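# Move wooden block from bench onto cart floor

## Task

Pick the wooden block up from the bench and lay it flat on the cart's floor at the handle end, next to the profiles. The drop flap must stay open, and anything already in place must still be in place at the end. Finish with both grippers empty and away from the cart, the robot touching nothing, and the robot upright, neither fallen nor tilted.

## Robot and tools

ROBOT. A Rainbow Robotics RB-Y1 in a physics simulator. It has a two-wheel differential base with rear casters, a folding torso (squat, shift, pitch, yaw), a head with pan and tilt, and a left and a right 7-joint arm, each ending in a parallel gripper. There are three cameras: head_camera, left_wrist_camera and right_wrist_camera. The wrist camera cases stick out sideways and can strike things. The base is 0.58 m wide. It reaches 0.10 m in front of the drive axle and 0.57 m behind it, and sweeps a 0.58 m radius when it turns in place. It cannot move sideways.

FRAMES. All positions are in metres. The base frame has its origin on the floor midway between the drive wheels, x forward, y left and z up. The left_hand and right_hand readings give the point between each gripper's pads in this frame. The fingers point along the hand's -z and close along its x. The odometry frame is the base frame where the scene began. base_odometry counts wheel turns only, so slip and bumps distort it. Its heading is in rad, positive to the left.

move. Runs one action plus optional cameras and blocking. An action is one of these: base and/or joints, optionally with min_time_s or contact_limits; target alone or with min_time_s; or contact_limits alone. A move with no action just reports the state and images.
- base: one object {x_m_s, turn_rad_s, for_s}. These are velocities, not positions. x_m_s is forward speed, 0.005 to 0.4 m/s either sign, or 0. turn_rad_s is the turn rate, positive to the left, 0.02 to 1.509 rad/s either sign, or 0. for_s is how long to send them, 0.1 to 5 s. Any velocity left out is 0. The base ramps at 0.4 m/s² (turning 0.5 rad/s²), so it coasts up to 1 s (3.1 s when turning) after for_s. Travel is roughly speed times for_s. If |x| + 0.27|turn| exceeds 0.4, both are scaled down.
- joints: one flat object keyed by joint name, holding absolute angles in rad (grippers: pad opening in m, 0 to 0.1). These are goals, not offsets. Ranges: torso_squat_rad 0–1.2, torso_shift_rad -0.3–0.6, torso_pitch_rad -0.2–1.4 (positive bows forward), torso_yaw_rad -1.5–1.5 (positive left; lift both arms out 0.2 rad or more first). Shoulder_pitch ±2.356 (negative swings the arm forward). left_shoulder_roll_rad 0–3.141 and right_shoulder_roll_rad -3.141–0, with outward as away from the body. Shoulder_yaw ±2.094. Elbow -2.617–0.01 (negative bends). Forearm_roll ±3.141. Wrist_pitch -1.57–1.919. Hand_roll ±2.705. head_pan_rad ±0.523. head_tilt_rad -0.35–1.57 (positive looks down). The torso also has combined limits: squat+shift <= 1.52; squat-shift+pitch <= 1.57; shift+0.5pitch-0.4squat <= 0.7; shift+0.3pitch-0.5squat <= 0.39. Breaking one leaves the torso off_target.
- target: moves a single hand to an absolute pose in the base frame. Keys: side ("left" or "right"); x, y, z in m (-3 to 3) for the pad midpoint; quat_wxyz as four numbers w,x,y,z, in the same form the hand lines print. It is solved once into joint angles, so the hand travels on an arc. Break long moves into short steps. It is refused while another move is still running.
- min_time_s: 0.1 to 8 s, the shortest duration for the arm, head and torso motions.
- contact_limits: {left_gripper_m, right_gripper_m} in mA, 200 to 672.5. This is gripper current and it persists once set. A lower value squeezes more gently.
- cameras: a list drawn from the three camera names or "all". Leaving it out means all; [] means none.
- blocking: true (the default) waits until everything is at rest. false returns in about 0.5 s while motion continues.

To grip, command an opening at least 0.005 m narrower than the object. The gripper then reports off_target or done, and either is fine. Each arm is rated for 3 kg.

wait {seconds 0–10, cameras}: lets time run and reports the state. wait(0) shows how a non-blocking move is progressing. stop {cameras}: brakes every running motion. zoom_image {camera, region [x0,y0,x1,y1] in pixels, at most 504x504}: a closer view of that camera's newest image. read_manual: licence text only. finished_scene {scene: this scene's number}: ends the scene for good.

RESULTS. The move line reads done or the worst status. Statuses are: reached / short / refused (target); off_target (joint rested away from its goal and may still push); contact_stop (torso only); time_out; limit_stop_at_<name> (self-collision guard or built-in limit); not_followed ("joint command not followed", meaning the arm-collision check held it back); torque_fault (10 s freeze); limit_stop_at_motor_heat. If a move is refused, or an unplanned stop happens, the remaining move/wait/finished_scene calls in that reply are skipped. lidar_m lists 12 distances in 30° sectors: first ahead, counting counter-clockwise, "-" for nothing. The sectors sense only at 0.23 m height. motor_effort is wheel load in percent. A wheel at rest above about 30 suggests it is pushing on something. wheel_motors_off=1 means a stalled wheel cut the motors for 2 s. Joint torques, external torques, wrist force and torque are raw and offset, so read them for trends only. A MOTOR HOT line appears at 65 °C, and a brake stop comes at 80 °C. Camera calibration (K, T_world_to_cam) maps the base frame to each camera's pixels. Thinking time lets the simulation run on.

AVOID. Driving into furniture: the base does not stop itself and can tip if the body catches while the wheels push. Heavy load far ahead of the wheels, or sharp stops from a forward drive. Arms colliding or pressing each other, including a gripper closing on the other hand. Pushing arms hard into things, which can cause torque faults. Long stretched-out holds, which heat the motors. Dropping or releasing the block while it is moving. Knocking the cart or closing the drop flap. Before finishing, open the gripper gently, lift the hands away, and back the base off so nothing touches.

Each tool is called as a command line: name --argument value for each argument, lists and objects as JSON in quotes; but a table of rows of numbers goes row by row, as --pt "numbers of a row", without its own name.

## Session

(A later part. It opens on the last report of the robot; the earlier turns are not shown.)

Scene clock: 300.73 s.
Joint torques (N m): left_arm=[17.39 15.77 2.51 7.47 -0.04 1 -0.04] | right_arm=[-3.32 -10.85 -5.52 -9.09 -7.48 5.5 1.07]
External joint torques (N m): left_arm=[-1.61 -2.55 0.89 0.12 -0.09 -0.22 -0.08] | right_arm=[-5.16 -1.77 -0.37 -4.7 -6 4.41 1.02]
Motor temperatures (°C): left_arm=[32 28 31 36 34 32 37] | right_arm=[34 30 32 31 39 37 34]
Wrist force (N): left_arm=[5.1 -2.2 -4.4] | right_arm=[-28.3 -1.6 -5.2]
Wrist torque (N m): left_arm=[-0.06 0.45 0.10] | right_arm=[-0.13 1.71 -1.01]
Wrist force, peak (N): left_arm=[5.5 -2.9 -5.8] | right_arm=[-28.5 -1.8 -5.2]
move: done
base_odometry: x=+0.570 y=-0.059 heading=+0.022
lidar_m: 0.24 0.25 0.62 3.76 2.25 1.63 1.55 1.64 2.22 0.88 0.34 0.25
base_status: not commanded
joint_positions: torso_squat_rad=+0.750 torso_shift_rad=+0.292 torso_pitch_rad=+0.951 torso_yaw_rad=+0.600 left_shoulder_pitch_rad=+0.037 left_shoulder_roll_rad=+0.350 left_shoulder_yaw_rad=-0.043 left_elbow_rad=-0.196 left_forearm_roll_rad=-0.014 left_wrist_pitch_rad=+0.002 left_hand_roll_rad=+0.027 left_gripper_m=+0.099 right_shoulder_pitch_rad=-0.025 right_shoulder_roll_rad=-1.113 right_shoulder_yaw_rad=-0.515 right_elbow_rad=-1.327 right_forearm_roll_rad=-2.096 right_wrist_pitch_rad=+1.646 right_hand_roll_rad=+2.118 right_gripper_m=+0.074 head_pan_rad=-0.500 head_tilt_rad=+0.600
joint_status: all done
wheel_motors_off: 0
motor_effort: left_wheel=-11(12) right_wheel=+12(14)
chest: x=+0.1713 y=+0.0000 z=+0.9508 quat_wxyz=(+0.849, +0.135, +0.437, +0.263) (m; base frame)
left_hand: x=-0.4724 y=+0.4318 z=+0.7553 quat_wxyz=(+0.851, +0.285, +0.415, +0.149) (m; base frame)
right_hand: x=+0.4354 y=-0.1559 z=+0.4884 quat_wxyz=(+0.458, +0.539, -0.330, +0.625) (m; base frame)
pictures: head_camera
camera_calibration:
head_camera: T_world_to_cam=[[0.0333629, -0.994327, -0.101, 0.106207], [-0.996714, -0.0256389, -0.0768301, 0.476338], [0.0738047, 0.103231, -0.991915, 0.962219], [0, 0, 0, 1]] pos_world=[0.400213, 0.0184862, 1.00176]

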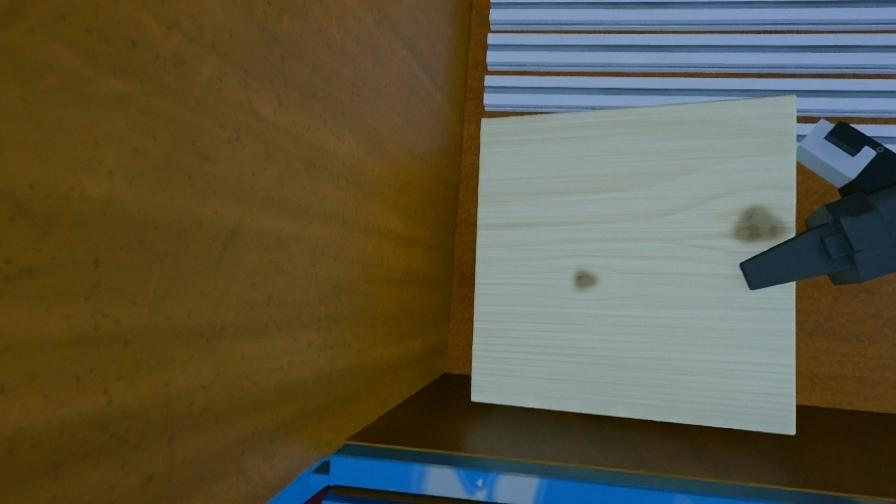

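move --joints '{"torso_squat_rad":0.85,"torso_shift_rad":0.3245}' --min_time_s 2 --cameras '["head_camera"]'

move --target '{"side":"right","x":0.4355,"y":-0.155,"z":0.41,"quat_wxyz":[0.4545,0.5417,-0.3320,0.6243]}' --min_time_s 2 --cameras '["head_camera"]'

Scene clock: 311.00 s.
Joint torques (N m): left_arm=[17.61 15.48 2.72 7.29 0.06 1.18 0.05] | right_arm=[-3.79 1.81 -5.95 -9.59 -7.57 5.38 1.06]
External joint torques (N m): left_arm=[-1.39 -2.81 1.09 -0.05 0.01 -0.04 0.01] | right_arm=[-5.63 10.93 -0.77 -5.21 -6.08 4.29 1.01]
Motor temperatures (°C): left_arm=[32 28 31 36 34 32 37] | right_arm=[34 30 32 31 39 38 34]
Wrist force (N): left_arm=[4.8 -2.6 -5.5] | right_arm=[-28.1 -1.9 -5.1]
Wrist torque (N m): left_arm=[0.01 0.43 0.08] | right_arm=[-0.11 1.71 -0.98]
Wrist force, peak (N): left_arm=[5.7 -2.6 -5.1] | right_arm=[-29.4 -2.3 -5.5]
move: done
base_odometry: x=+0.570 y=-0.059 heading=+0.022
lidar_m: 0.22 0.23 0.61 3.78 2.25 1.63 1.56 1.64 2.21 0.86 0.33 0.23
base_status: not commanded
joint_positions: torso_squat_rad=+0.850 torso_shift_rad=+0.325 torso_pitch_rad=+0.950 torso_yaw_rad=+0.600 left_shoulder_pitch_rad=+0.037 left_shoulder_roll_rad=+0.350 left_shoulder_yaw_rad=-0.043 left_elbow_rad=-0.196 left_forearm_roll_rad=-0.014 left_wrist_pitch_rad=+0.002 left_hand_roll_rad=+0.027 left_gripper_m=+0.099 right_shoulder_pitch_rad=-0.025 right_shoulder_roll_rad=-1.116 right_shoulder_yaw_rad=-0.514 right_elbow_rad=-1.327 right_forearm_roll_rad=-2.096 right_wrist_pitch_rad=+1.646 right_hand_roll_rad=+2.118 right_gripper_m=+0.074 head_pan_rad=-0.500 head_tilt_rad=+0.600
joint_status: all done
wheel_motors_off: 0
motor_effort: left_wheel=-10(13) right_wheel=-7(17)
chest: x=+0.1710 y=+0.0004 z=+0.8984 quat_wxyz=(+0.850, +0.135, +0.437, +0.263) (m; base frame)
left_hand: x=-0.4727 y=+0.4317 z=+0.7020 quat_wxyz=(+0.851, +0.285, +0.415, +0.150) (m; base frame)
right_hand: x=+0.4363 y=-0.1562 z=+0.4365 quat_wxyz=(+0.458, +0.538, -0.329, +0.627) (m; base frame)
pictures: head_camera
camera_calibration:
head_camera: T_world_to_cam=[[0.0338997, -0.994385, -0.100247, 0.100513], [-0.996636, -0.0261462, -0.0776718, 0.472817], [0.0746146, 0.102542, -0.991926, 0.91011], [0, 0, 0, 1]] pos_world=[0.399912, 0.0189864, 0.949562]

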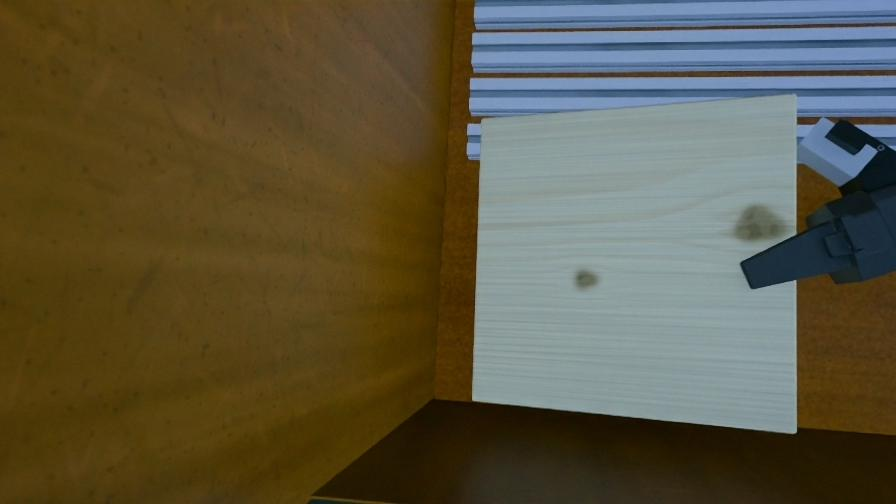

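Scene clock: 313.33 s.
Joint torques (N m): left_arm=[17.53 16.02 2.56 7.47 -0.08 1.2 0.13] | right_arm=[-3.83 -11.75 -4.99 -8.32 -6.78 6.23 1.14]
External joint torques (N m): left_arm=[-1.47 -2.29 0.93 0.12 -0.13 -0.02 0.09] | right_arm=[-5.07 -1.72 -0.41 -4.38 -5.41 5 1.09]
Motor temperatures (°C): left_arm=[32 28 31 36 34 32 37] | right_arm=[34 30 32 31 38 38 34]
Wrist force (N): left_arm=[4.2 -2.6 -4.7] | right_arm=[-27.7 -1.6 -4.2]
Wrist torque (N m): left_arm=[-0.04 0.33 0.04] | right_arm=[-0.17 1.80 -0.98]
Wrist force, peak (N): left_arm=[5.6 -3.2 -5.1] | right_arm=[-28.4 -1.5 -5.1]
move: done
base_odometry: x=+0.570 y=-0.059 heading=+0.022
lidar_m: 0.22 0.23 0.62 3.77 2.26 1.61 1.55 1.63 2.22 0.86 0.33 0.24
base_status: not commanded
joint_positions: torso_squat_rad=+0.850 torso_shift_rad=+0.325 torso_pitch_rad=+0.951 torso_yaw_rad=+0.600 left_shoulder_pitch_rad=+0.037 left_shoulder_roll_rad=+0.350 left_shoulder_yaw_rad=-0.043 left_elbow_rad=-0.196 left_forearm_roll_rad=-0.014 left_wrist_pitch_rad=+0.002 left_hand_roll_rad=+0.027 left_gripper_m=+0.099 right_shoulder_pitch_rad=-0.141 right_shoulder_roll_rad=-1.120 right_shoulder_yaw_rad=-0.415 right_elbow_rad=-1.153 right_forearm_roll_rad=-2.067 right_wrist_pitch_rad=+1.674 right_hand_roll_rad=+2.215 right_gripper_m=+0.074 head_pan_rad=-0.500 head_tilt_rad=+0.600
joint_status: all done
wheel_motors_off: 0
motor_effort: left_wheel=-9(11) right_wheel=+6(8)
chest: x=+0.1712 y=+0.0001 z=+0.8982 quat_wxyz=(+0.849, +0.135, +0.437, +0.263) (m; base frame)
left_hand: x=-0.4725 y=+0.4318 z=+0.7025 quat_wxyz=(+0.851, +0.285, +0.415, +0.149) (m; base frame)
right_hand: x=+0.4347 y=-0.1556 z=+0.4089 quat_wxyz=(+0.457, +0.541, -0.331, +0.624) (m; base frame)
right_hand_status: reached (checked arc, planned for 2.0 s): 1 mm and 0.3 deg off.
pictures: head_camera
camera_calibration:
head_camera: T_world_to_cam=[[0.033367, -0.994337, -0.100897, 0.100899], [-0.996707, -0.0256405, -0.0769277, 0.472289], [0.073905, 0.103132, -0.991918, 0.910006], [0, 0, 0, 1]] pos_world=[0.400113, 0.0185864, 0.949164]

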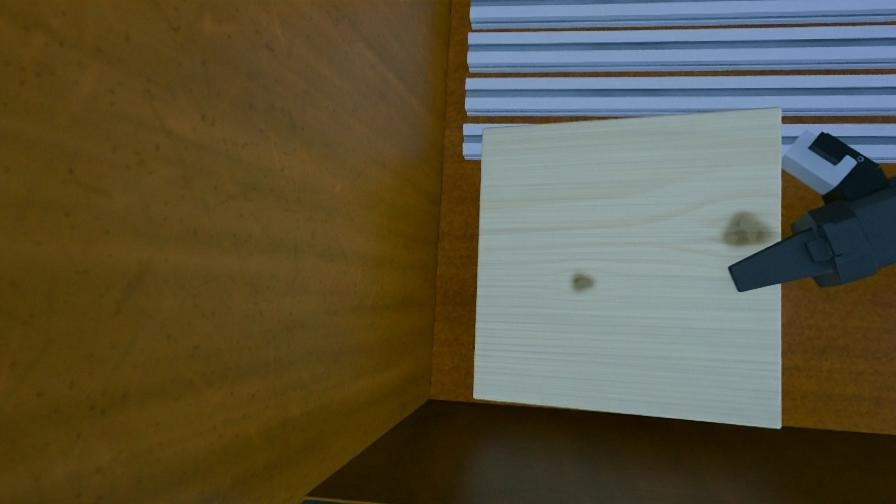

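move --target '{"side":"right","x":0.419,"y":-0.152,"z":0.405,"quat_wxyz":[0.4545,0.5417,-0.3320,0.6243]}' --min_time_s 1.5 --cameras '["head_camera"]'

Scene clock: 318.53 s.
Joint torques (N m): left_arm=[17.5 15.62 2.67 7.61 -0.05 1.17 0] | right_arm=[4.88 4.53 -5.71 -9.72 -6.42 5.71 0.94]
External joint torques (N m): left_arm=[-1.51 -2.7 1.04 0.26 -0.1 -0.04 -0.05] | right_arm=[3.05 13.81 -1.28 -5.76 -5.07 4.46 0.89]
Motor temperatures (°C): left_arm=[32 28 31 36 34 32 37] | right_arm=[34 30 32 31 38 38 34]
Wrist force (N): left_arm=[5.3 -3.0 -4.8] | right_arm=[-26.6 -1.7 -4.3]
Wrist torque (N m): left_arm=[0.05 0.44 0.05] | right_arm=[-0.05 1.67 -0.85]
Wrist force, peak (N): left_arm=[4.8 -3.5 -5.9] | right_arm=[-28.5 -2.4 -4.4]
move: done
base_odometry: x=+0.570 y=-0.059 heading=+0.022
lidar_m: 0.20 0.22 0.61 3.76 2.24 1.63 1.55 1.64 2.23 0.86 0.32 0.22
base_status: not commanded
joint_positions: torso_squat_rad=+0.850 torso_shift_rad=+0.325 torso_pitch_rad=+0.951 torso_yaw_rad=+0.600 left_shoulder_pitch_rad=+0.037 left_shoulder_roll_rad=+0.350 left_shoulder_yaw_rad=-0.043 left_elbow_rad=-0.196 left_forearm_roll_rad=-0.014 left_wrist_pitch_rad=+0.002 left_hand_roll_rad=+0.027 left_gripper_m=+0.099 right_shoulder_pitch_rad=-0.109 right_shoulder_roll_rad=-1.092 right_shoulder_yaw_rad=-0.416 right_elbow_rad=-1.184 right_forearm_roll_rad=-2.058 right_wrist_pitch_rad=+1.655 right_hand_roll_rad=+2.232 right_gripper_m=+0.074 head_pan_rad=-0.500 head_tilt_rad=+0.600
joint_status: all done
wheel_motors_off: 0
motor_effort: left_wheel=-10(11) right_wheel=-7(8)
chest: x=+0.1713 y=+0.0002 z=+0.8982 quat_wxyz=(+0.849, +0.135, +0.437, +0.263) (m; base frame)
left_hand: x=-0.4726 y=+0.4317 z=+0.7025 quat_wxyz=(+0.851, +0.285, +0.415, +0.150) (m; base frame)
right_hand: x=+0.4203 y=-0.1528 z=+0.4050 quat_wxyz=(+0.454, +0.541, -0.331, +0.625) (m; base frame)
right_hand_status: reached (checked arc, planned for 1.5 s): 1 mm and 0.2 deg off.
pictures: head_camera
camera_calibration:
head_camera: T_world_to_cam=[[0.0337572, -0.994336, -0.100774, 0.10082], [-0.996693, -0.0260363, -0.0769716, 0.472438], [0.0739119, 0.103039, -0.991927, 0.909985], [0, 0, 0, 1]] pos_world=[0.400214, 0.0187855, 0.949164]

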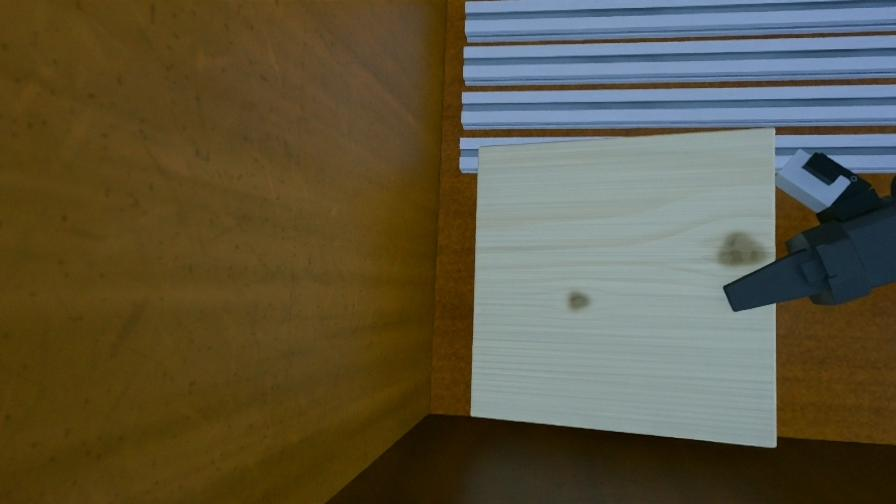

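move --joints '{"torso_squat_rad":0.3,"torso_shift_rad":0.222}' --min_time_s 4 --cameras '["head_camera"]'

move --target '{"side":"right","x":0.43,"y":-0.155,"z":0.75,"quat_wxyz":[0.4545,0.5417,-0.3320,0.6243]}' --min_time_s 2 --cameras '["head_camera"]'

Scene clock: 342.93 s.
Joint torques (N m): left_arm=[17.87 15.72 2.61 7.38 -0.07 1.08 -0.02] | right_arm=[0.26 -7.16 -5.52 -9.73 -6.65 6.04 1.15]
External joint torques (N m): left_arm=[-1.14 -2.6 0.98 0.03 -0.12 -0.14 -0.06] | right_arm=[-1.61 2.06 -1.11 -5.77 -5.31 4.78 1.1]
Motor temperatures (°C): left_arm=[32 29 31 36 34 32 37] | right_arm=[34 30 32 31 38 38 34]
Wrist force (N): left_arm=[5.3 -2.8 -4.7] | right_arm=[-28.2 -1.9 -4.6]
Wrist torque (N m): left_arm=[0.04 0.50 0.04] | right_arm=[-0.11 1.71 -0.98]
Wrist force, peak (N): left_arm=[5.4 -3.0 -5.6] | right_arm=[-28.6 -1.5 -4.8]
move: done
base_odometry: x=+0.570 y=-0.059 heading=+0.022
lidar_m: 0.20 0.22 0.63 3.76 2.25 1.63 1.56 1.64 2.22 0.87 0.32 0.22
base_status: not commanded
joint_positions: torso_squat_rad=+0.300 torso_shift_rad=+0.222 torso_pitch_rad=+0.951 torso_yaw_rad=+0.600 left_shoulder_pitch_rad=+0.037 left_shoulder_roll_rad=+0.350 left_shoulder_yaw_rad=-0.043 left_elbow_rad=-0.196 left_forearm_roll_rad=-0.014 left_wrist_pitch_rad=+0.002 left_hand_roll_rad=+0.027 left_gripper_m=+0.099 right_shoulder_pitch_rad=-0.108 right_shoulder_roll_rad=-1.089 right_shoulder_yaw_rad=-0.416 right_elbow_rad=-1.184 right_forearm_roll_rad=-2.058 right_wrist_pitch_rad=+1.655 right_hand_roll_rad=+2.232 right_gripper_m=+0.074 head_pan_rad=-0.500 head_tilt_rad=+0.600
joint_status: all done
wheel_motors_off: 0
motor_effort: left_wheel=-10(11) right_wheel=+11(11)
chest: x=+0.1713 y=+0.0001 z=+1.1125 quat_wxyz=(+0.849, +0.135, +0.437, +0.263) (m; base frame)
left_hand: x=-0.4724 y=+0.4318 z=+0.9171 quat_wxyz=(+0.851, +0.285, +0.415, +0.149) (m; base frame)
right_hand: x=+0.4190 y=-0.1526 z=+0.6190 quat_wxyz=(+0.455, +0.542, -0.331, +0.624) (m; base frame)
pictures: head_camera
camera_calibration:
head_camera: T_world_to_cam=[[0.0334422, -0.994324, -0.101002, 0.122608], [-0.996726, -0.0257379, -0.0766414, 0.488552], [0.0736068, 0.103234, -0.99193, 1.1227], [0, 0, 0, 1]] pos_world=[0.400214, 0.0185859, 1.16346]

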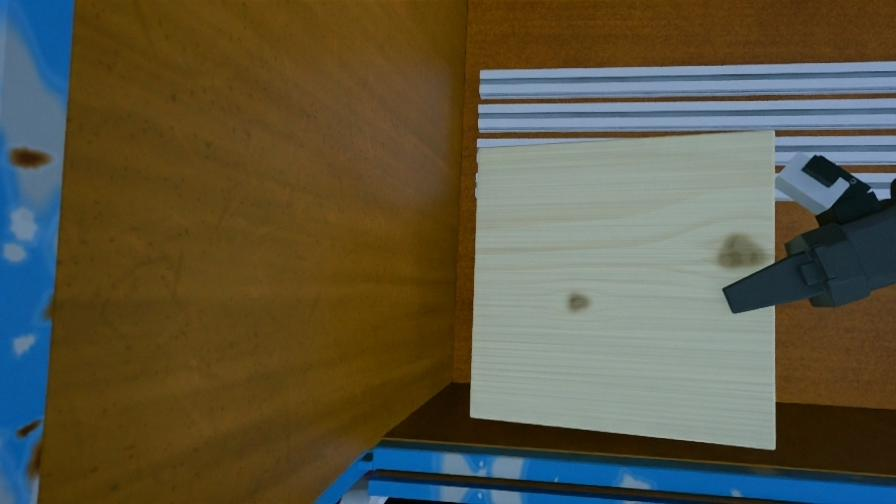

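Scene clock: 345.27 s.
Joint torques (N m): left_arm=[17.7 15.49 2.77 7.4 -0.06 1.08 0.02] | right_arm=[1.31 -3.86 -8.89 -10.88 -8.66 2.95 0.66]
External joint torques (N m): left_arm=[-1.3 -2.83 1.14 0.05 -0.11 -0.13 -0.02] | right_arm=[-2.08 2.05 -2.55 -5.82 -6.92 2.33 0.61]
Motor temperatures (°C): left_arm=[32 29 31 36 34 32 37] | right_arm=[34 30 32 31 38 38 34]
Wrist force (N): left_arm=[5.1 -2.6 -4.7] | right_arm=[-28.0 -2.1 -4.9]
Wrist torque (N m): left_arm=[-0.05 0.42 0.06] | right_arm=[-0.14 1.76 -0.97]
Wrist force, peak (N): left_arm=[5.7 -2.8 -5.2] | right_arm=[-28.8 -2.2 -4.8]
move: done
base_odometry: x=+0.570 y=-0.059 heading=+0.022
lidar_m: 0.21 0.22 0.61 3.76 2.25 1.63 1.56 1.63 2.22 0.85 0.32 0.22
base_status: not commanded
joint_positions: torso_squat_rad=+0.300 torso_shift_rad=+0.222 torso_pitch_rad=+0.951 torso_yaw_rad=+0.600 left_shoulder_pitch_rad=+0.037 left_shoulder_roll_rad=+0.350 left_shoulder_yaw_rad=-0.043 left_elbow_rad=-0.196 left_forearm_roll_rad=-0.014 left_wrist_pitch_rad=+0.002 left_hand_roll_rad=+0.027 left_gripper_m=+0.099 right_shoulder_pitch_rad=+0.259 right_shoulder_roll_rad=-1.054 right_shoulder_yaw_rad=-0.832 right_elbow_rad=-1.785 right_forearm_roll_rad=-2.204 right_wrist_pitch_rad=+1.619 right_hand_roll_rad=+1.834 right_gripper_m=+0.074 head_pan_rad=-0.500 head_tilt_rad=+0.600
joint_status: all done
wheel_motors_off: 0
motor_effort: left_wheel=-10(11) right_wheel=+11(12)
chest: x=+0.1713 y=+0.0001 z=+1.1125 quat_wxyz=(+0.849, +0.135, +0.437, +0.263) (m; base frame)
left_hand: x=-0.4724 y=+0.4318 z=+0.9171 quat_wxyz=(+0.851, +0.285, +0.415, +0.149) (m; base frame)
right_hand: x=+0.4299 y=-0.1554 z=+0.7492 quat_wxyz=(+0.455, +0.542, -0.331, +0.624) (m; base frame)
right_hand_status: reached (checked arc, planned for 2.0 s): 1 mm and 0.1 deg off.
pictures: head_camera
camera_calibration:
head_camera: T_world_to_cam=[[0.0334422, -0.994324, -0.101002, 0.122608], [-0.996726, -0.0257379, -0.0766414, 0.488552], [0.0736068, 0.103234, -0.99193, 1.1227], [0, 0, 0, 1]] pos_world=[0.400214, 0.0185859, 1.16346]

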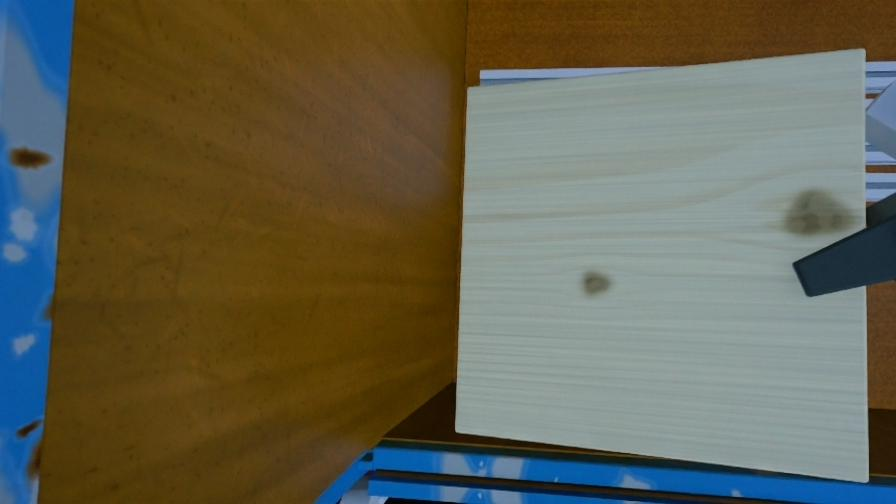

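move --joints '{"right_shoulder_pitch_rad":0.22,"right_shoulder_roll_rad":-1.30,"right_shoulder_yaw_rad":-0.45,"right_forearm_roll_rad":-2.55,"right_wrist_pitch_rad":1.55,"right_hand_roll_rad":1.95}' --min_time_s 2.5 --cameras '["head_camera"]'

move --target '{"side":"right","x":0.43,"y":-0.155,"z":0.75,"quat_wxyz":[0.4545,0.5417,-0.3320,0.6243]}' --min_time_s 2 --cameras '["head_camera"]'

Scene clock: 349.43 s.
Joint torques (N m): left_arm=[17.59 16.05 2.48 7.36 0 1.17 0] | right_arm=[-4.54 -7.3 -6.02 -11.95 -8.28 4.78 1.06]
External joint torques (N m): left_arm=[-1.41 -2.27 0.85 0.01 -0.05 -0.05 -0.04] | right_arm=[-5.04 -0.69 -0.51 -6.63 -6.6 3.85 1.01]
Motor temperatures (°C): left_arm=[32 29 31 36 34 32 37] | right_arm=[34 30 32 31 38 38 34]
Wrist force (N): left_arm=[4.7 -2.4 -4.9] | right_arm=[-27.9 -3.3 4.9]
Wrist torque (N m): left_arm=[-0.01 0.42 0.03] | right_arm=[-0.54 1.83 -0.97]
Wrist force, peak (N): left_arm=[5.2 -2.5 -5.6] | right_arm=[-28.6 -3.4 4.6]
move: done
base_odometry: x=+0.570 y=-0.059 heading=+0.022
lidar_m: 0.21 0.23 0.62 3.77 2.26 1.63 1.56 1.63 2.22 0.86 0.31 0.22
base_status: not commanded
joint_positions: torso_squat_rad=+0.300 torso_shift_rad=+0.222 torso_pitch_rad=+0.951 torso_yaw_rad=+0.600 left_shoulder_pitch_rad=+0.037 left_shoulder_roll_rad=+0.350 left_shoulder_yaw_rad=-0.043 left_elbow_rad=-0.196 left_forearm_roll_rad=-0.014 left_wrist_pitch_rad=+0.002 left_hand_roll_rad=+0.027 left_gripper_m=+0.099 right_shoulder_pitch_rad=+0.221 right_shoulder_roll_rad=-1.300 right_shoulder_yaw_rad=-0.450 right_elbow_rad=-1.785 right_forearm_roll_rad=-2.548 right_wrist_pitch_rad=+1.549 right_hand_roll_rad=+1.950 right_gripper_m=+0.074 head_pan_rad=-0.500 head_tilt_rad=+0.600
joint_status: all done
wheel_motors_off: 0
motor_effort: left_wheel=-9(11) right_wheel=+9(12)
chest: x=+0.1713 y=+0.0001 z=+1.1125 quat_wxyz=(+0.849, +0.135, +0.437, +0.263) (m; base frame)
left_hand: x=-0.4724 y=+0.4318 z=+0.9171 quat_wxyz=(+0.851, +0.285, +0.415, +0.149) (m; base frame)
right_hand: x=+0.3975 y=-0.0976 z=+0.7946 quat_wxyz=(+0.345, +0.690, -0.317, +0.552) (m; base frame)
pictures: head_camera
camera_calibration:
head_camera: T_world_to_cam=[[0.0334422, -0.994324, -0.101002, 0.122608], [-0.996726, -0.0257379, -0.0766414, 0.488552], [0.0736068, 0.103234, -0.99193, 1.1227], [0, 0, 0, 1]] pos_world=[0.400214, 0.0185859, 1.16346]

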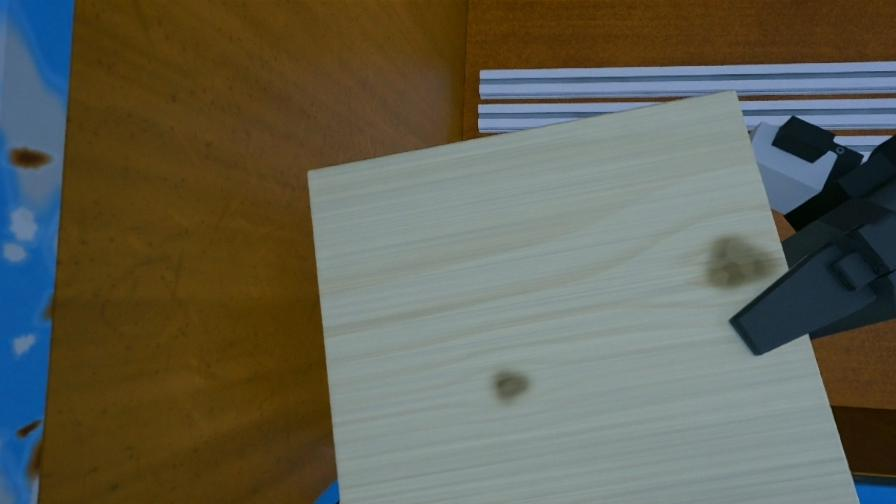

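Scene clock: 351.77 s.
Joint torques (N m): left_arm=[17.62 15.5 2.73 7.44 0.02 1.23 0.11] | right_arm=[0.93 -2 -9.76 -11.23 -8.13 4.27 1.09]
External joint torques (N m): left_arm=[-1.38 -2.82 1.11 0.09 -0.03 0.01 0.07] | right_arm=[-2.19 1.94 -3.27 -6.91 -6.51 3.41 1.04]
Motor temperatures (°C): left_arm=[31 29 31 36 34 32 37] | right_arm=[34 30 32 31 38 38 34]
Wrist force (N): left_arm=[4.9 -2.2 -5.1] | right_arm=[-28.0 -2.0 -4.7]
Wrist torque (N m): left_arm=[-0.03 0.37 0.06] | right_arm=[-0.13 1.75 -0.96]
Wrist force, peak (N): left_arm=[5.1 -2.3 -5.9] | right_arm=[-29.2 -1.2 -4.5]
move: done
base_odometry: x=+0.570 y=-0.059 heading=+0.022
lidar_m: 0.21 0.22 0.62 3.77 2.25 1.62 1.56 1.63 2.22 0.86 0.30 0.23
base_status: not commanded
joint_positions: torso_squat_rad=+0.300 torso_shift_rad=+0.222 torso_pitch_rad=+0.951 torso_yaw_rad=+0.600 left_shoulder_pitch_rad=+0.037 left_shoulder_roll_rad=+0.350 left_shoulder_yaw_rad=-0.043 left_elbow_rad=-0.196 left_forearm_roll_rad=-0.014 left_wrist_pitch_rad=+0.002 left_hand_roll_rad=+0.027 left_gripper_m=+0.099 right_shoulder_pitch_rad=+0.466 right_shoulder_roll_rad=-1.194 right_shoulder_yaw_rad=-0.799 right_elbow_rad=-1.785 right_forearm_roll_rad=-2.370 right_wrist_pitch_rad=+1.455 right_hand_roll_rad=+1.977 right_gripper_m=+0.074 head_pan_rad=-0.500 head_tilt_rad=+0.600
joint_status: all done
wheel_motors_off: 0
motor_effort: left_wheel=-10(11) right_wheel=+10(12)
chest: x=+0.1713 y=+0.0001 z=+1.1125 quat_wxyz=(+0.849, +0.135, +0.437, +0.263) (m; base frame)
left_hand: x=-0.4724 y=+0.4318 z=+0.9171 quat_wxyz=(+0.851, +0.285, +0.415, +0.149) (m; base frame)
right_hand: x=+0.4299 y=-0.1555 z=+0.7492 quat_wxyz=(+0.455, +0.542, -0.331, +0.624) (m; base frame)
right_hand_status: reached (checked arc, planned for 2.0 s): 1 mm and 0.2 deg off.
pictures: head_camera
camera_calibration:
head_camera: T_world_to_cam=[[0.0334422, -0.994324, -0.101002, 0.122608], [-0.996726, -0.0257379, -0.0766414, 0.488552], [0.0736068, 0.103234, -0.99193, 1.1227], [0, 0, 0, 1]] pos_world=[0.400214, 0.0185859, 1.16346]

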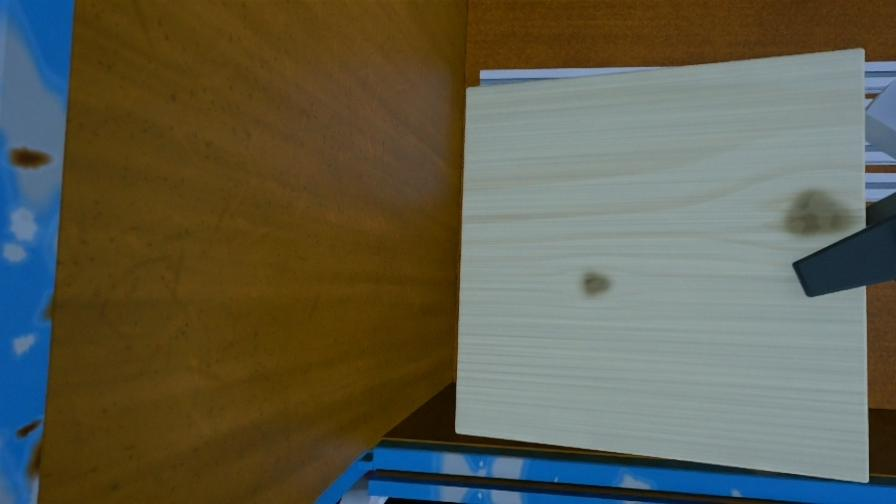

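move --target '{"side":"right","x":0.413,"y":-0.155,"z":0.66,"quat_wxyz":[0.4545,0.5417,-0.3320,0.6243]}' --min_time_s 2 --cameras '["head_camera"]'

move --target '{"side":"right","x":0.409,"y":-0.155,"z":0.61,"quat_wxyz":[0.4545,0.5417,-0.3320,0.6243]}' --min_time_s 1.5 --cameras '["head_camera"]'

Scene clock: 356.77 s.
Joint torques (N m): left_arm=[17.64 15.71 2.39 7.37 -0.01 1.2 0.04] | right_arm=[-2.18 -8.24 -5.63 -9.92 -6.45 6.03 1.14]
External joint torques (N m): left_arm=[-1.37 -2.6 0.77 0.02 -0.06 -0.02 -0.01] | right_arm=[-4.87 -1.34 -0.53 -6.18 -5.11 4.76 1.09]
Motor temperatures (°C): left_arm=[31 29 31 36 34 32 37] | right_arm=[34 30 32 31 38 38 34]
Wrist force (N): left_arm=[5.0 -2.0 -4.1] | right_arm=[-28.0 -1.7 -5.1]
Wrist torque (N m): left_arm=[-0.09 0.43 0.05] | right_arm=[-0.08 1.71 -0.97]
Wrist force, peak (N): left_arm=[5.5 -3.2 -5.4] | right_arm=[-28.8 -2.7 -4.7]
move: done
base_odometry: x=+0.570 y=-0.059 heading=+0.022
lidar_m: 0.20 0.22 0.63 3.75 2.25 1.61 1.56 1.64 2.22 0.85 0.32 0.22
base_status: not commanded
joint_positions: torso_squat_rad=+0.300 torso_shift_rad=+0.222 torso_pitch_rad=+0.951 torso_yaw_rad=+0.600 left_shoulder_pitch_rad=+0.037 left_shoulder_roll_rad=+0.350 left_shoulder_yaw_rad=-0.043 left_elbow_rad=-0.196 left_forearm_roll_rad=-0.014 left_wrist_pitch_rad=+0.002 left_hand_roll_rad=+0.027 left_gripper_m=+0.099 right_shoulder_pitch_rad=+0.218 right_shoulder_roll_rad=-1.244 right_shoulder_yaw_rad=-0.419 right_elbow_rad=-1.446 right_forearm_roll_rad=-2.338 right_wrist_pitch_rad=+1.442 right_hand_roll_rad=+2.237 right_gripper_m=+0.074 head_pan_rad=-0.500 head_tilt_rad=+0.600
joint_status: all done
wheel_motors_off: 0
motor_effort: left_wheel=-10(11) right_wheel=+11(12)
chest: x=+0.1713 y=+0.0001 z=+1.1125 quat_wxyz=(+0.849, +0.135, +0.437, +0.263) (m; base frame)
left_hand: x=-0.4724 y=+0.4318 z=+0.9171 quat_wxyz=(+0.851, +0.285, +0.415, +0.149) (m; base frame)
right_hand: x=+0.4128 y=-0.1557 z=+0.6595 quat_wxyz=(+0.457, +0.539, -0.330, +0.625) (m; base frame)
right_hand_status: reached (checked arc, planned for 2.0 s): 1 mm and 0.5 deg off.
pictures: head_camera
camera_calibration:
head_camera: T_world_to_cam=[[0.0334422, -0.994324, -0.101002, 0.122608], [-0.996726, -0.0257379, -0.0766414, 0.488552], [0.0736068, 0.103234, -0.99193, 1.1227], [0, 0, 0, 1]] pos_world=[0.400214, 0.0185859, 1.16346]

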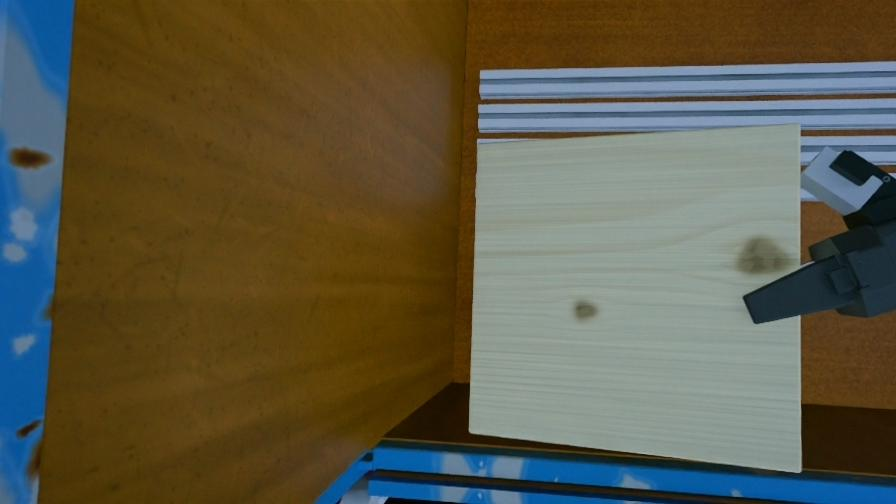

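Scene clock: 358.60 s.
Joint torques (N m): left_arm=[17.66 15.69 2.62 7.17 -0.04 1.18 0.03] | right_arm=[-2.29 -7.23 -4.56 -8.56 -5.68 7.02 1.12]
External joint torques (N m): left_arm=[-1.34 -2.63 0.99 -0.18 -0.09 -0.04 -0.01] | right_arm=[-4.21 2.11 -0.39 -5.55 -4.51 5.59 1.07]
Motor temperatures (°C): left_arm=[31 29 31 36 34 32 37] | right_arm=[34 30 32 31 38 38 34]
Wrist force (N): left_arm=[5.0 -3.0 -5.1] | right_arm=[-27.9 -1.1 -5.3]
Wrist torque (N m): left_arm=[-0.01 0.44 0.05] | right_arm=[-0.05 1.66 -0.96]
Wrist force, peak (N): left_arm=[5.6 -3.3 -5.2] | right_arm=[-29.0 -1.6 -5.4]
move: done
base_odometry: x=+0.570 y=-0.059 heading=+0.022
lidar_m: 0.21 0.23 0.61 3.76 2.25 1.63 1.56 1.64 2.23 0.87 0.32 0.22
base_status: not commanded
joint_positions: torso_squat_rad=+0.300 torso_shift_rad=+0.222 torso_pitch_rad=+0.951 torso_yaw_rad=+0.600 left_shoulder_pitch_rad=+0.037 left_shoulder_roll_rad=+0.350 left_shoulder_yaw_rad=-0.043 left_elbow_rad=-0.196 left_forearm_roll_rad=-0.014 left_wrist_pitch_rad=+0.002 left_hand_roll_rad=+0.027 left_gripper_m=+0.099 right_shoulder_pitch_rad=-0.043 right_shoulder_roll_rad=-1.227 right_shoulder_yaw_rad=-0.191 right_elbow_rad=-1.149 right_forearm_roll_rad=-2.296 right_wrist_pitch_rad=+1.514 right_hand_roll_rad=+2.372 right_gripper_m=+0.074 head_pan_rad=-0.500 head_tilt_rad=+0.600
joint_status: all done
wheel_motors_off: 0
motor_effort: left_wheel=-10(11) right_wheel=+10(13)
chest: x=+0.1713 y=+0.0001 z=+1.1125 quat_wxyz=(+0.849, +0.135, +0.437, +0.263) (m; base frame)
left_hand: x=-0.4724 y=+0.4318 z=+0.9171 quat_wxyz=(+0.851, +0.285, +0.415, +0.149) (m; base frame)
right_hand: x=+0.4087 y=-0.1557 z=+0.6094 quat_wxyz=(+0.456, +0.541, -0.331, +0.625) (m; base frame)
right_hand_status: reached (checked arc, planned for 1.5 s): 1 mm and 0.3 deg off.
pictures: head_camera
camera_calibration:
head_camera: T_world_to_cam=[[0.0334422, -0.994324, -0.101002, 0.122608], [-0.996726, -0.0257379, -0.0766414, 0.488552], [0.0736068, 0.103234, -0.99193, 1.1227], [0, 0, 0, 1]] pos_world=[0.400214, 0.0185859, 1.16346]

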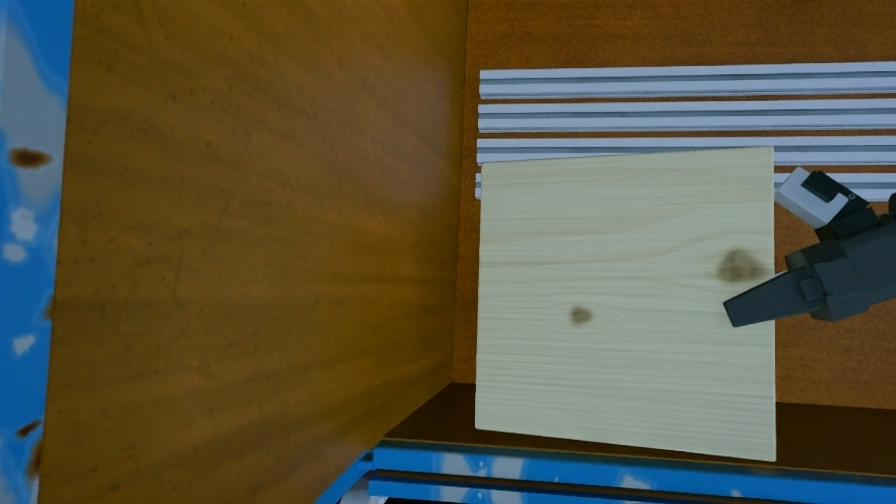

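move --joints '{"torso_squat_rad":0.7,"torso_shift_rad":0.2788}' --min_time_s 3 --cameras '["head_camera"]'

Scene clock: 363.30 s.
Joint torques (N m): left_arm=[17.55 15.53 2.34 7.4 0.02 1.24 -0.01] | right_arm=[-2.62 -7.33 -4.59 -8.45 -5.77 7.03 1.03]
External joint torques (N m): left_arm=[-1.45 -2.78 0.72 0.05 -0.03 0.02 -0.05] | right_arm=[-4.54 2.02 -0.42 -5.45 -4.61 5.59 0.98]
Motor temperatures (°C): left_arm=[31 29 31 36 34 32 37] | right_arm=[34 30 32 31 38 38 34]
Wrist force (N): left_arm=[4.4 -2.8 -5.1] | right_arm=[-28.3 -1.7 -5.2]
Wrist torque (N m): left_arm=[0.01 0.38 0.04] | right_arm=[-0.13 1.70 -1.01]
Wrist force, peak (N): left_arm=[6.1 -2.0 -5.6] | right_arm=[-28.8 -1.4 -5.1]
move: done
base_odometry: x=+0.570 y=-0.059 heading=+0.022
lidar_m: 0.21 0.23 0.61 3.78 2.25 1.63 1.56 1.64 2.22 0.87 0.30 0.22
base_status: not commanded
joint_positions: torso_squat_rad=+0.700 torso_shift_rad=+0.279 torso_pitch_rad=+0.951 torso_yaw_rad=+0.600 left_shoulder_pitch_rad=+0.037 left_shoulder_roll_rad=+0.350 left_shoulder_yaw_rad=-0.043 left_elbow_rad=-0.196 left_forearm_roll_rad=-0.014 left_wrist_pitch_rad=+0.002 left_hand_roll_rad=+0.027 left_gripper_m=+0.099 right_shoulder_pitch_rad=-0.043 right_shoulder_roll_rad=-1.227 right_shoulder_yaw_rad=-0.191 right_elbow_rad=-1.149 right_forearm_roll_rad=-2.296 right_wrist_pitch_rad=+1.514 right_hand_roll_rad=+2.372 right_gripper_m=+0.074 head_pan_rad=-0.500 head_tilt_rad=+0.600
joint_status: all done
wheel_motors_off: 0
motor_effort: left_wheel=-10(11) right_wheel=+11(13)
chest: x=+0.1713 y=+0.0001 z=+0.9750 quat_wxyz=(+0.849, +0.135, +0.437, +0.263) (m; base frame)
left_hand: x=-0.4724 y=+0.4318 z=+0.7795 quat_wxyz=(+0.851, +0.285, +0.415, +0.149) (m; base frame)
right_hand: x=+0.4088 y=-0.1557 z=+0.4719 quat_wxyz=(+0.456, +0.541, -0.331, +0.625) (m; base frame)
pictures: head_camera
camera_calibration:
head_camera: T_world_to_cam=[[0.0334619, -0.994324, -0.100994, 0.108704], [-0.996711, -0.0257374, -0.0768417, 0.478212], [0.0738063, 0.103233, -0.991915, 0.986212], [0, 0, 0, 1]] pos_world=[0.400213, 0.0185859, 1.02596]

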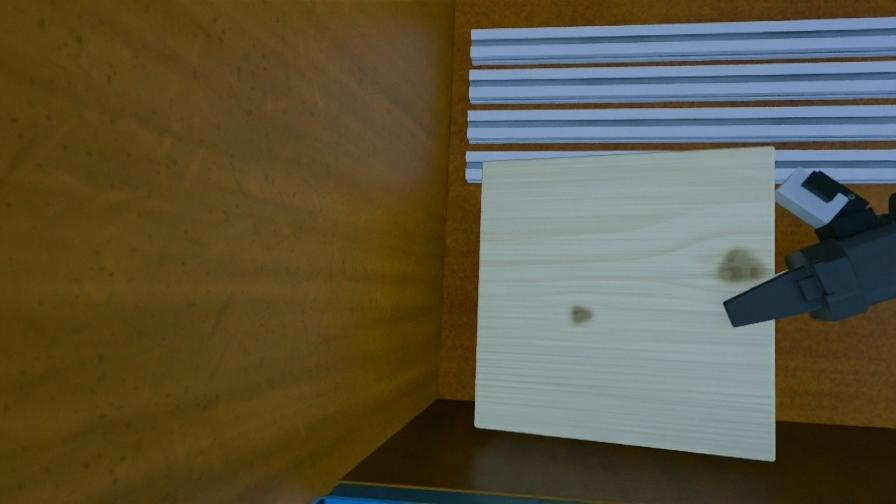

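move --joints '{"torso_squat_rad":0.8,"torso_shift_rad":0.3068}' --min_time_s 2 --cameras '["head_camera"]'

Scene clock: 366.50 s.
Joint torques (N m): left_arm=[17.68 15.95 2.48 7.51 0.04 1.08 0.04] | right_arm=[-2.27 -7.28 -4.82 -8.64 -5.74 7.11 1.08]
External joint torques (N m): left_arm=[-1.32 -2.36 0.85 0.16 -0.01 -0.14 0] | right_arm=[-4.18 2.07 -0.64 -5.63 -4.57 5.67 1.03]
Motor temperatures (°C): left_arm=[31 29 31 36 34 32 37] | right_arm=[34 30 32 31 38 38 34]
Wrist force (N): left_arm=[4.6 -3.0 -4.6] | right_arm=[-28.1 -1.6 -4.8]
Wrist torque (N m): left_arm=[0.03 0.38 0.04] | right_arm=[-0.14 1.72 -1.00]
Wrist force, peak (N): left_arm=[5.1 -3.2 -5.3] | right_arm=[-28.8 -2.1 -5.4]
move: done
base_odometry: x=+0.570 y=-0.059 heading=+0.022
lidar_m: 0.21 0.22 0.61 3.77 2.24 1.62 1.55 1.63 2.22 0.87 0.32 0.22
base_status: not commanded
joint_positions: torso_squat_rad=+0.800 torso_shift_rad=+0.307 torso_pitch_rad=+0.951 torso_yaw_rad=+0.600 left_shoulder_pitch_rad=+0.037 left_shoulder_roll_rad=+0.350 left_shoulder_yaw_rad=-0.043 left_elbow_rad=-0.196 left_forearm_roll_rad=-0.014 left_wrist_pitch_rad=+0.002 left_hand_roll_rad=+0.027 left_gripper_m=+0.099 right_shoulder_pitch_rad=-0.043 right_shoulder_roll_rad=-1.227 right_shoulder_yaw_rad=-0.191 right_elbow_rad=-1.149 right_forearm_roll_rad=-2.296 right_wrist_pitch_rad=+1.514 right_hand_roll_rad=+2.372 right_gripper_m=+0.074 head_pan_rad=-0.500 head_tilt_rad=+0.600
joint_status: all done
wheel_motors_off: 0
motor_effort: left_wheel=-9(11) right_wheel=+9(13)
chest: x=+0.1713 y=+0.0001 z=+0.9252 quat_wxyz=(+0.849, +0.135, +0.437, +0.263) (m; base frame)
left_hand: x=-0.4725 y=+0.4318 z=+0.7297 quat_wxyz=(+0.851, +0.285, +0.415, +0.149) (m; base frame)
right_hand: x=+0.4087 y=-0.1557 z=+0.4221 quat_wxyz=(+0.456, +0.541, -0.331, +0.625) (m; base frame)
pictures: head_camera
camera_calibration:
head_camera: T_world_to_cam=[[0.0334717, -0.994324, -0.10099, 0.10367], [-0.996703, -0.0257371, -0.0769419, 0.47438], [0.073906, 0.103232, -0.991908, 0.936775], [0, 0, 0, 1]] pos_world=[0.400113, 0.0185859, 0.976164]

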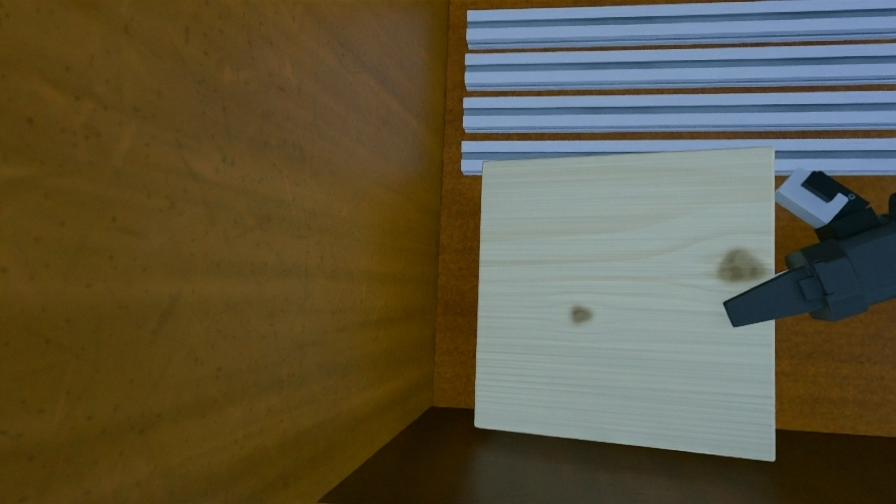

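move --joints '{"torso_squat_rad":0.86,"torso_shift_rad":0.3284}' --min_time_s 2 --cameras '["head_camera"]'

Scene clock: 370.10 s.
Joint torques (N m): left_arm=[17.65 15.69 2.53 7.32 0.02 1.26 -0.05] | right_arm=[-2.46 -7.55 -5.08 -8.55 -5.91 7.02 1.11]
External joint torques (N m): left_arm=[-1.35 -2.63 0.9 -0.03 -0.03 0.04 -0.09] | right_arm=[-4.37 1.8 -0.9 -5.55 -4.74 5.58 1.06]
Motor temperatures (°C): left_arm=[31 29 31 36 34 32 37] | right_arm=[34 30 32 31 38 38 34]
Wrist force (N): left_arm=[5.2 -3.0 -5.3] | right_arm=[-27.9 -1.5 -4.4]
Wrist torque (N m): left_arm=[0.03 0.44 0.05] | right_arm=[-0.14 1.74 -0.97]
Wrist force, peak (N): left_arm=[5.3 -2.8 -5.8] | right_arm=[-28.7 -2.0 -4.6]
move: done
base_odometry: x=+0.570 y=-0.059 heading=+0.022
lidar_m: 0.20 0.23 0.61 3.78 2.26 1.63 1.57 1.64 2.21 0.87 0.31 0.22
base_status: not commanded
joint_positions: torso_squat_rad=+0.860 torso_shift_rad=+0.329 torso_pitch_rad=+0.951 torso_yaw_rad=+0.600 left_shoulder_pitch_rad=+0.037 left_shoulder_roll_rad=+0.350 left_shoulder_yaw_rad=-0.043 left_elbow_rad=-0.196 left_forearm_roll_rad=-0.014 left_wrist_pitch_rad=+0.002 left_hand_roll_rad=+0.027 left_gripper_m=+0.099 right_shoulder_pitch_rad=-0.043 right_shoulder_roll_rad=-1.227 right_shoulder_yaw_rad=-0.191 right_elbow_rad=-1.149 right_forearm_roll_rad=-2.296 right_wrist_pitch_rad=+1.514 right_hand_roll_rad=+2.372 right_gripper_m=+0.074 head_pan_rad=-0.500 head_tilt_rad=+0.600
joint_status: all done
wheel_motors_off: 0
motor_effort: left_wheel=-10(11) right_wheel=+9(12)
chest: x=+0.1713 y=+0.0001 z=+0.8926 quat_wxyz=(+0.849, +0.135, +0.437, +0.263) (m; base frame)
left_hand: x=-0.4725 y=+0.4318 z=+0.6970 quat_wxyz=(+0.851, +0.285, +0.415, +0.149) (m; base frame)
right_hand: x=+0.4088 y=-0.1557 z=+0.3895 quat_wxyz=(+0.456, +0.541, -0.331, +0.625) (m; base frame)
pictures: head_camera
camera_calibration:
head_camera: T_world_to_cam=[[0.0334717, -0.994324, -0.10099, 0.100378], [-0.996703, -0.0257371, -0.0769419, 0.471872], [0.073906, 0.103232, -0.991908, 0.904439], [0, 0, 0, 1]] pos_world=[0.400113, 0.0185859, 0.943564]

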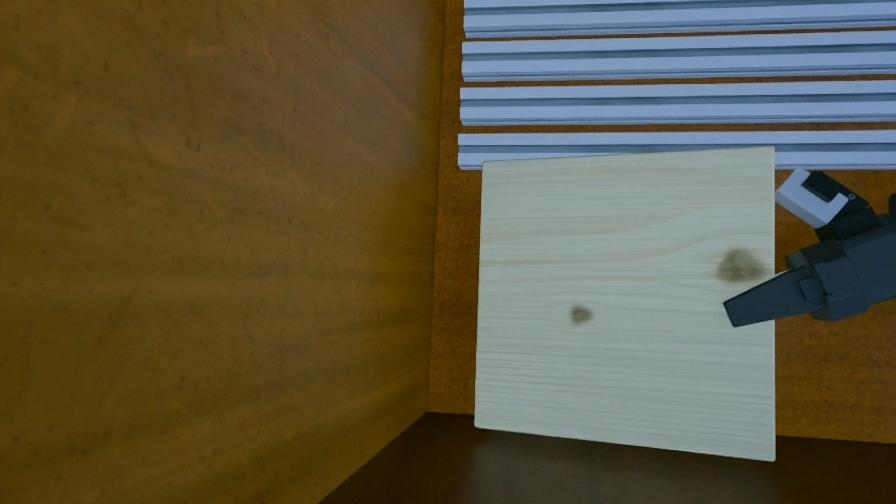

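move --joints '{"torso_squat_rad":0.88,"torso_shift_rad":0.3364}' --min_time_s 2 --cameras '["head_camera","right_wrist_camera"]'

Scene clock: 373.60 s.
Joint torques (N m): left_arm=[17.64 15.89 2.59 7.36 -0.02 1.19 0.08] | right_arm=[-3.24 -7.38 -4.78 -8.69 -5.89 7.08 0.93]
External joint torques (N m): left_arm=[-1.32 -2.44 0.96 0.02 -0.07 -0.02 0.04] | right_arm=[-5.13 1.99 -0.59 -5.67 -4.72 5.64 0.88]
Motor temperatures (°C): left_arm=[31 29 31 36 34 32 37] | right_arm=[34 30 32 31 38 38 34]
Wrist force (N): left_arm=[5.1 -1.6 -4.9] | right_arm=[-27.9 -1.7 -4.9]
Wrist torque (N m): left_arm=[-0.16 0.43 0.03] | right_arm=[-0.14 1.75 -0.96]
Wrist force, peak (N): left_arm=[5.5 -3.2 -5.5] | right_arm=[-28.5 -2.2 -4.7]
move: done
base_odometry: x=+0.570 y=-0.059 heading=+0.022
lidar_m: 0.21 0.23 0.60 3.76 2.23 1.63 1.57 1.63 2.20 0.86 0.32 0.22
base_status: not commanded
joint_positions: torso_squat_rad=+0.880 torso_shift_rad=+0.336 torso_pitch_rad=+0.949 torso_yaw_rad=+0.600 left_shoulder_pitch_rad=+0.037 left_shoulder_roll_rad=+0.350 left_shoulder_yaw_rad=-0.043 left_elbow_rad=-0.196 left_forearm_roll_rad=-0.014 left_wrist_pitch_rad=+0.002 left_hand_roll_rad=+0.027 left_gripper_m=+0.099 right_shoulder_pitch_rad=-0.043 right_shoulder_roll_rad=-1.227 right_shoulder_yaw_rad=-0.191 right_elbow_rad=-1.149 right_forearm_roll_rad=-2.296 right_wrist_pitch_rad=+1.514 right_hand_roll_rad=+2.372 right_gripper_m=+0.074 head_pan_rad=-0.500 head_tilt_rad=+0.600
joint_status: all done
wheel_motors_off: 0
motor_effort: left_wheel=-10(11) right_wheel=+11(14)
chest: x=+0.1707 y=-0.0002 z=+0.8817 quat_wxyz=(+0.850, +0.135, +0.437, +0.263) (m; base frame)
left_hand: x=-0.4727 y=+0.4317 z=+0.6856 quat_wxyz=(+0.851, +0.285, +0.414, +0.150) (m; base frame)
right_hand: x=+0.4088 y=-0.1557 z=+0.3787 quat_wxyz=(+0.456, +0.540, -0.331, +0.625) (m; base frame)
pictures: head_camera, right_wrist_camera
camera_calibration:
head_camera: T_world_to_cam=[[0.033432, -0.994267, -0.101568, 0.0994729], [-0.996615, -0.0255278, -0.0781485, 0.471524], [0.0751076, 0.103837, -0.991754, 0.893272], [0, 0, 0, 1]] pos_world=[0.39951, 0.0181851, 0.932859]
right_wrist_camera: T_world_to_cam=[[0.018116, -0.1772, -0.984008, 0.336435], [-0.60963, -0.78202, 0.129603, 0.105448], [-0.792479, 0.597533, -0.122194, 0.535387], [0, 0, 0, 1]] pos_world=[0.482472, -0.177833, 0.382809]

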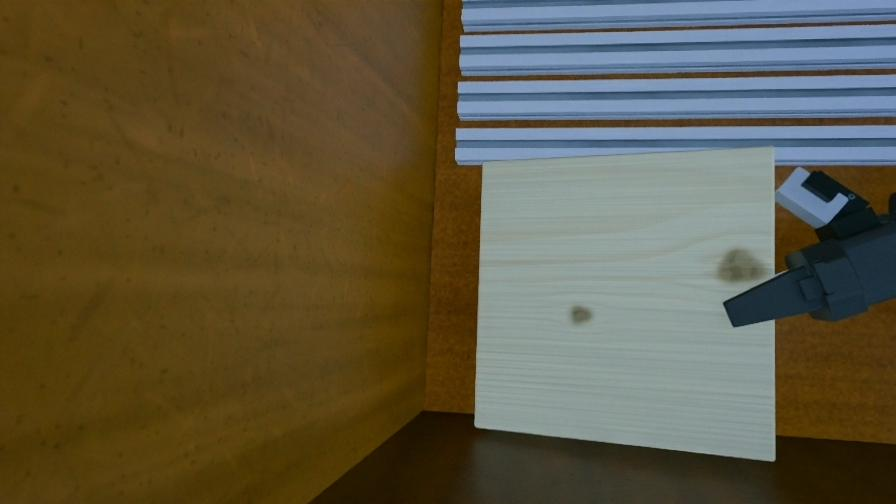

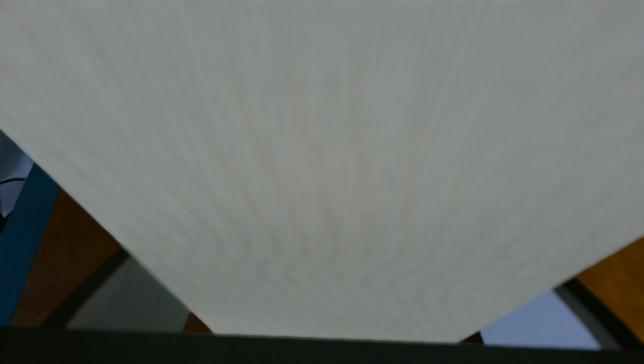

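move --target '{"side":"right","x":0.4088,"y":-0.155,"z":0.366,"quat_wxyz":[0.4545,0.5417,-0.3320,0.6243]}' --min_time_s 2 --cameras '["head_camera"]'

Scene clock: 377.10 s.
Joint torques (N m): left_arm=[17.72 15.96 2.5 7.48 0.03 1.07 0.1] | right_arm=[0.34 -6.75 -1.63 -3.13 -1.65 3.5 -1.28]
External joint torques (N m): left_arm=[-1.25 -2.37 0.87 0.15 -0.02 -0.15 0.05] | right_arm=[-1.21 3.22 2.27 -0.36 -0.54 2.02 -1.33]
Motor temperatures (°C): left_arm=[31 29 31 36 34 32 37] | right_arm=[34 30 32 31 38 38 34]
Wrist force (N): left_arm=[5.1 -1.8 -5.0] | right_arm=[-14.8 0.2 1.5]
Wrist torque (N m): left_arm=[-0.13 0.43 0.05] | right_arm=[-0.98 -0.28 1.43]
Wrist force, peak (N): left_arm=[5.2 -3.0 -5.3] | right_arm=[-28.5 -1.8 -4.8]
move: done
base_odometry: x=+0.570 y=-0.059 heading=+0.022
lidar_m: 0.21 0.23 0.60 3.77 2.26 1.64 1.56 1.62 2.21 0.87 0.32 0.23
base_status: not commanded
joint_positions: torso_squat_rad=+0.880 torso_shift_rad=+0.336 torso_pitch_rad=+0.949 torso_yaw_rad=+0.600 left_shoulder_pitch_rad=+0.037 left_shoulder_roll_rad=+0.350 left_shoulder_yaw_rad=-0.043 left_elbow_rad=-0.196 left_forearm_roll_rad=-0.014 left_wrist_pitch_rad=+0.002 left_hand_roll_rad=+0.027 left_gripper_m=+0.099 right_shoulder_pitch_rad=-0.129 right_shoulder_roll_rad=-1.213 right_shoulder_yaw_rad=-0.137 right_elbow_rad=-1.049 right_forearm_roll_rad=-2.273 right_wrist_pitch_rad=+1.547 right_hand_roll_rad=+2.409 right_gripper_m=+0.074 head_pan_rad=-0.500 head_tilt_rad=+0.600
joint_status: all done
wheel_motors_off: 0
motor_effort: left_wheel=-10(12) right_wheel=+16(18)
chest: x=+0.1707 y=-0.0002 z=+0.8817 quat_wxyz=(+0.850, +0.135, +0.437, +0.263) (m; base frame)
left_hand: x=-0.4727 y=+0.4317 z=+0.6855 quat_wxyz=(+0.851, +0.285, +0.414, +0.150) (m; base frame)
right_hand: x=+0.4091 y=-0.1553 z=+0.3660 quat_wxyz=(+0.455, +0.541, -0.332, +0.625) (m; base frame)
right_hand_status: reached (checked arc, planned for 2.0 s): 0 mm and 0.1 deg off.
pictures: head_camera
camera_calibration:
head_camera: T_world_to_cam=[[0.0333423, -0.994271, -0.101558, 0.0995104], [-0.996611, -0.02543, -0.0782307, 0.471604], [0.0751999, 0.103823, -0.991749, 0.893329], [0, 0, 0, 1]] pos_world=[0.39951, 0.0181854, 0.932959]

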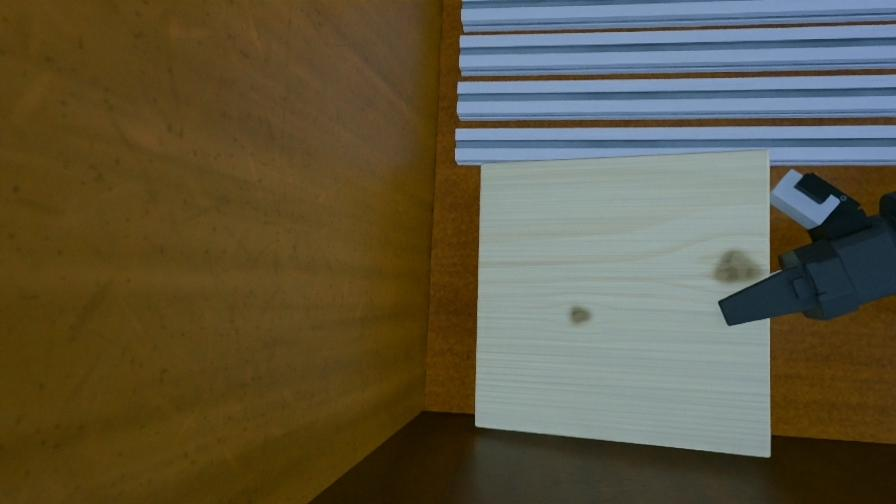

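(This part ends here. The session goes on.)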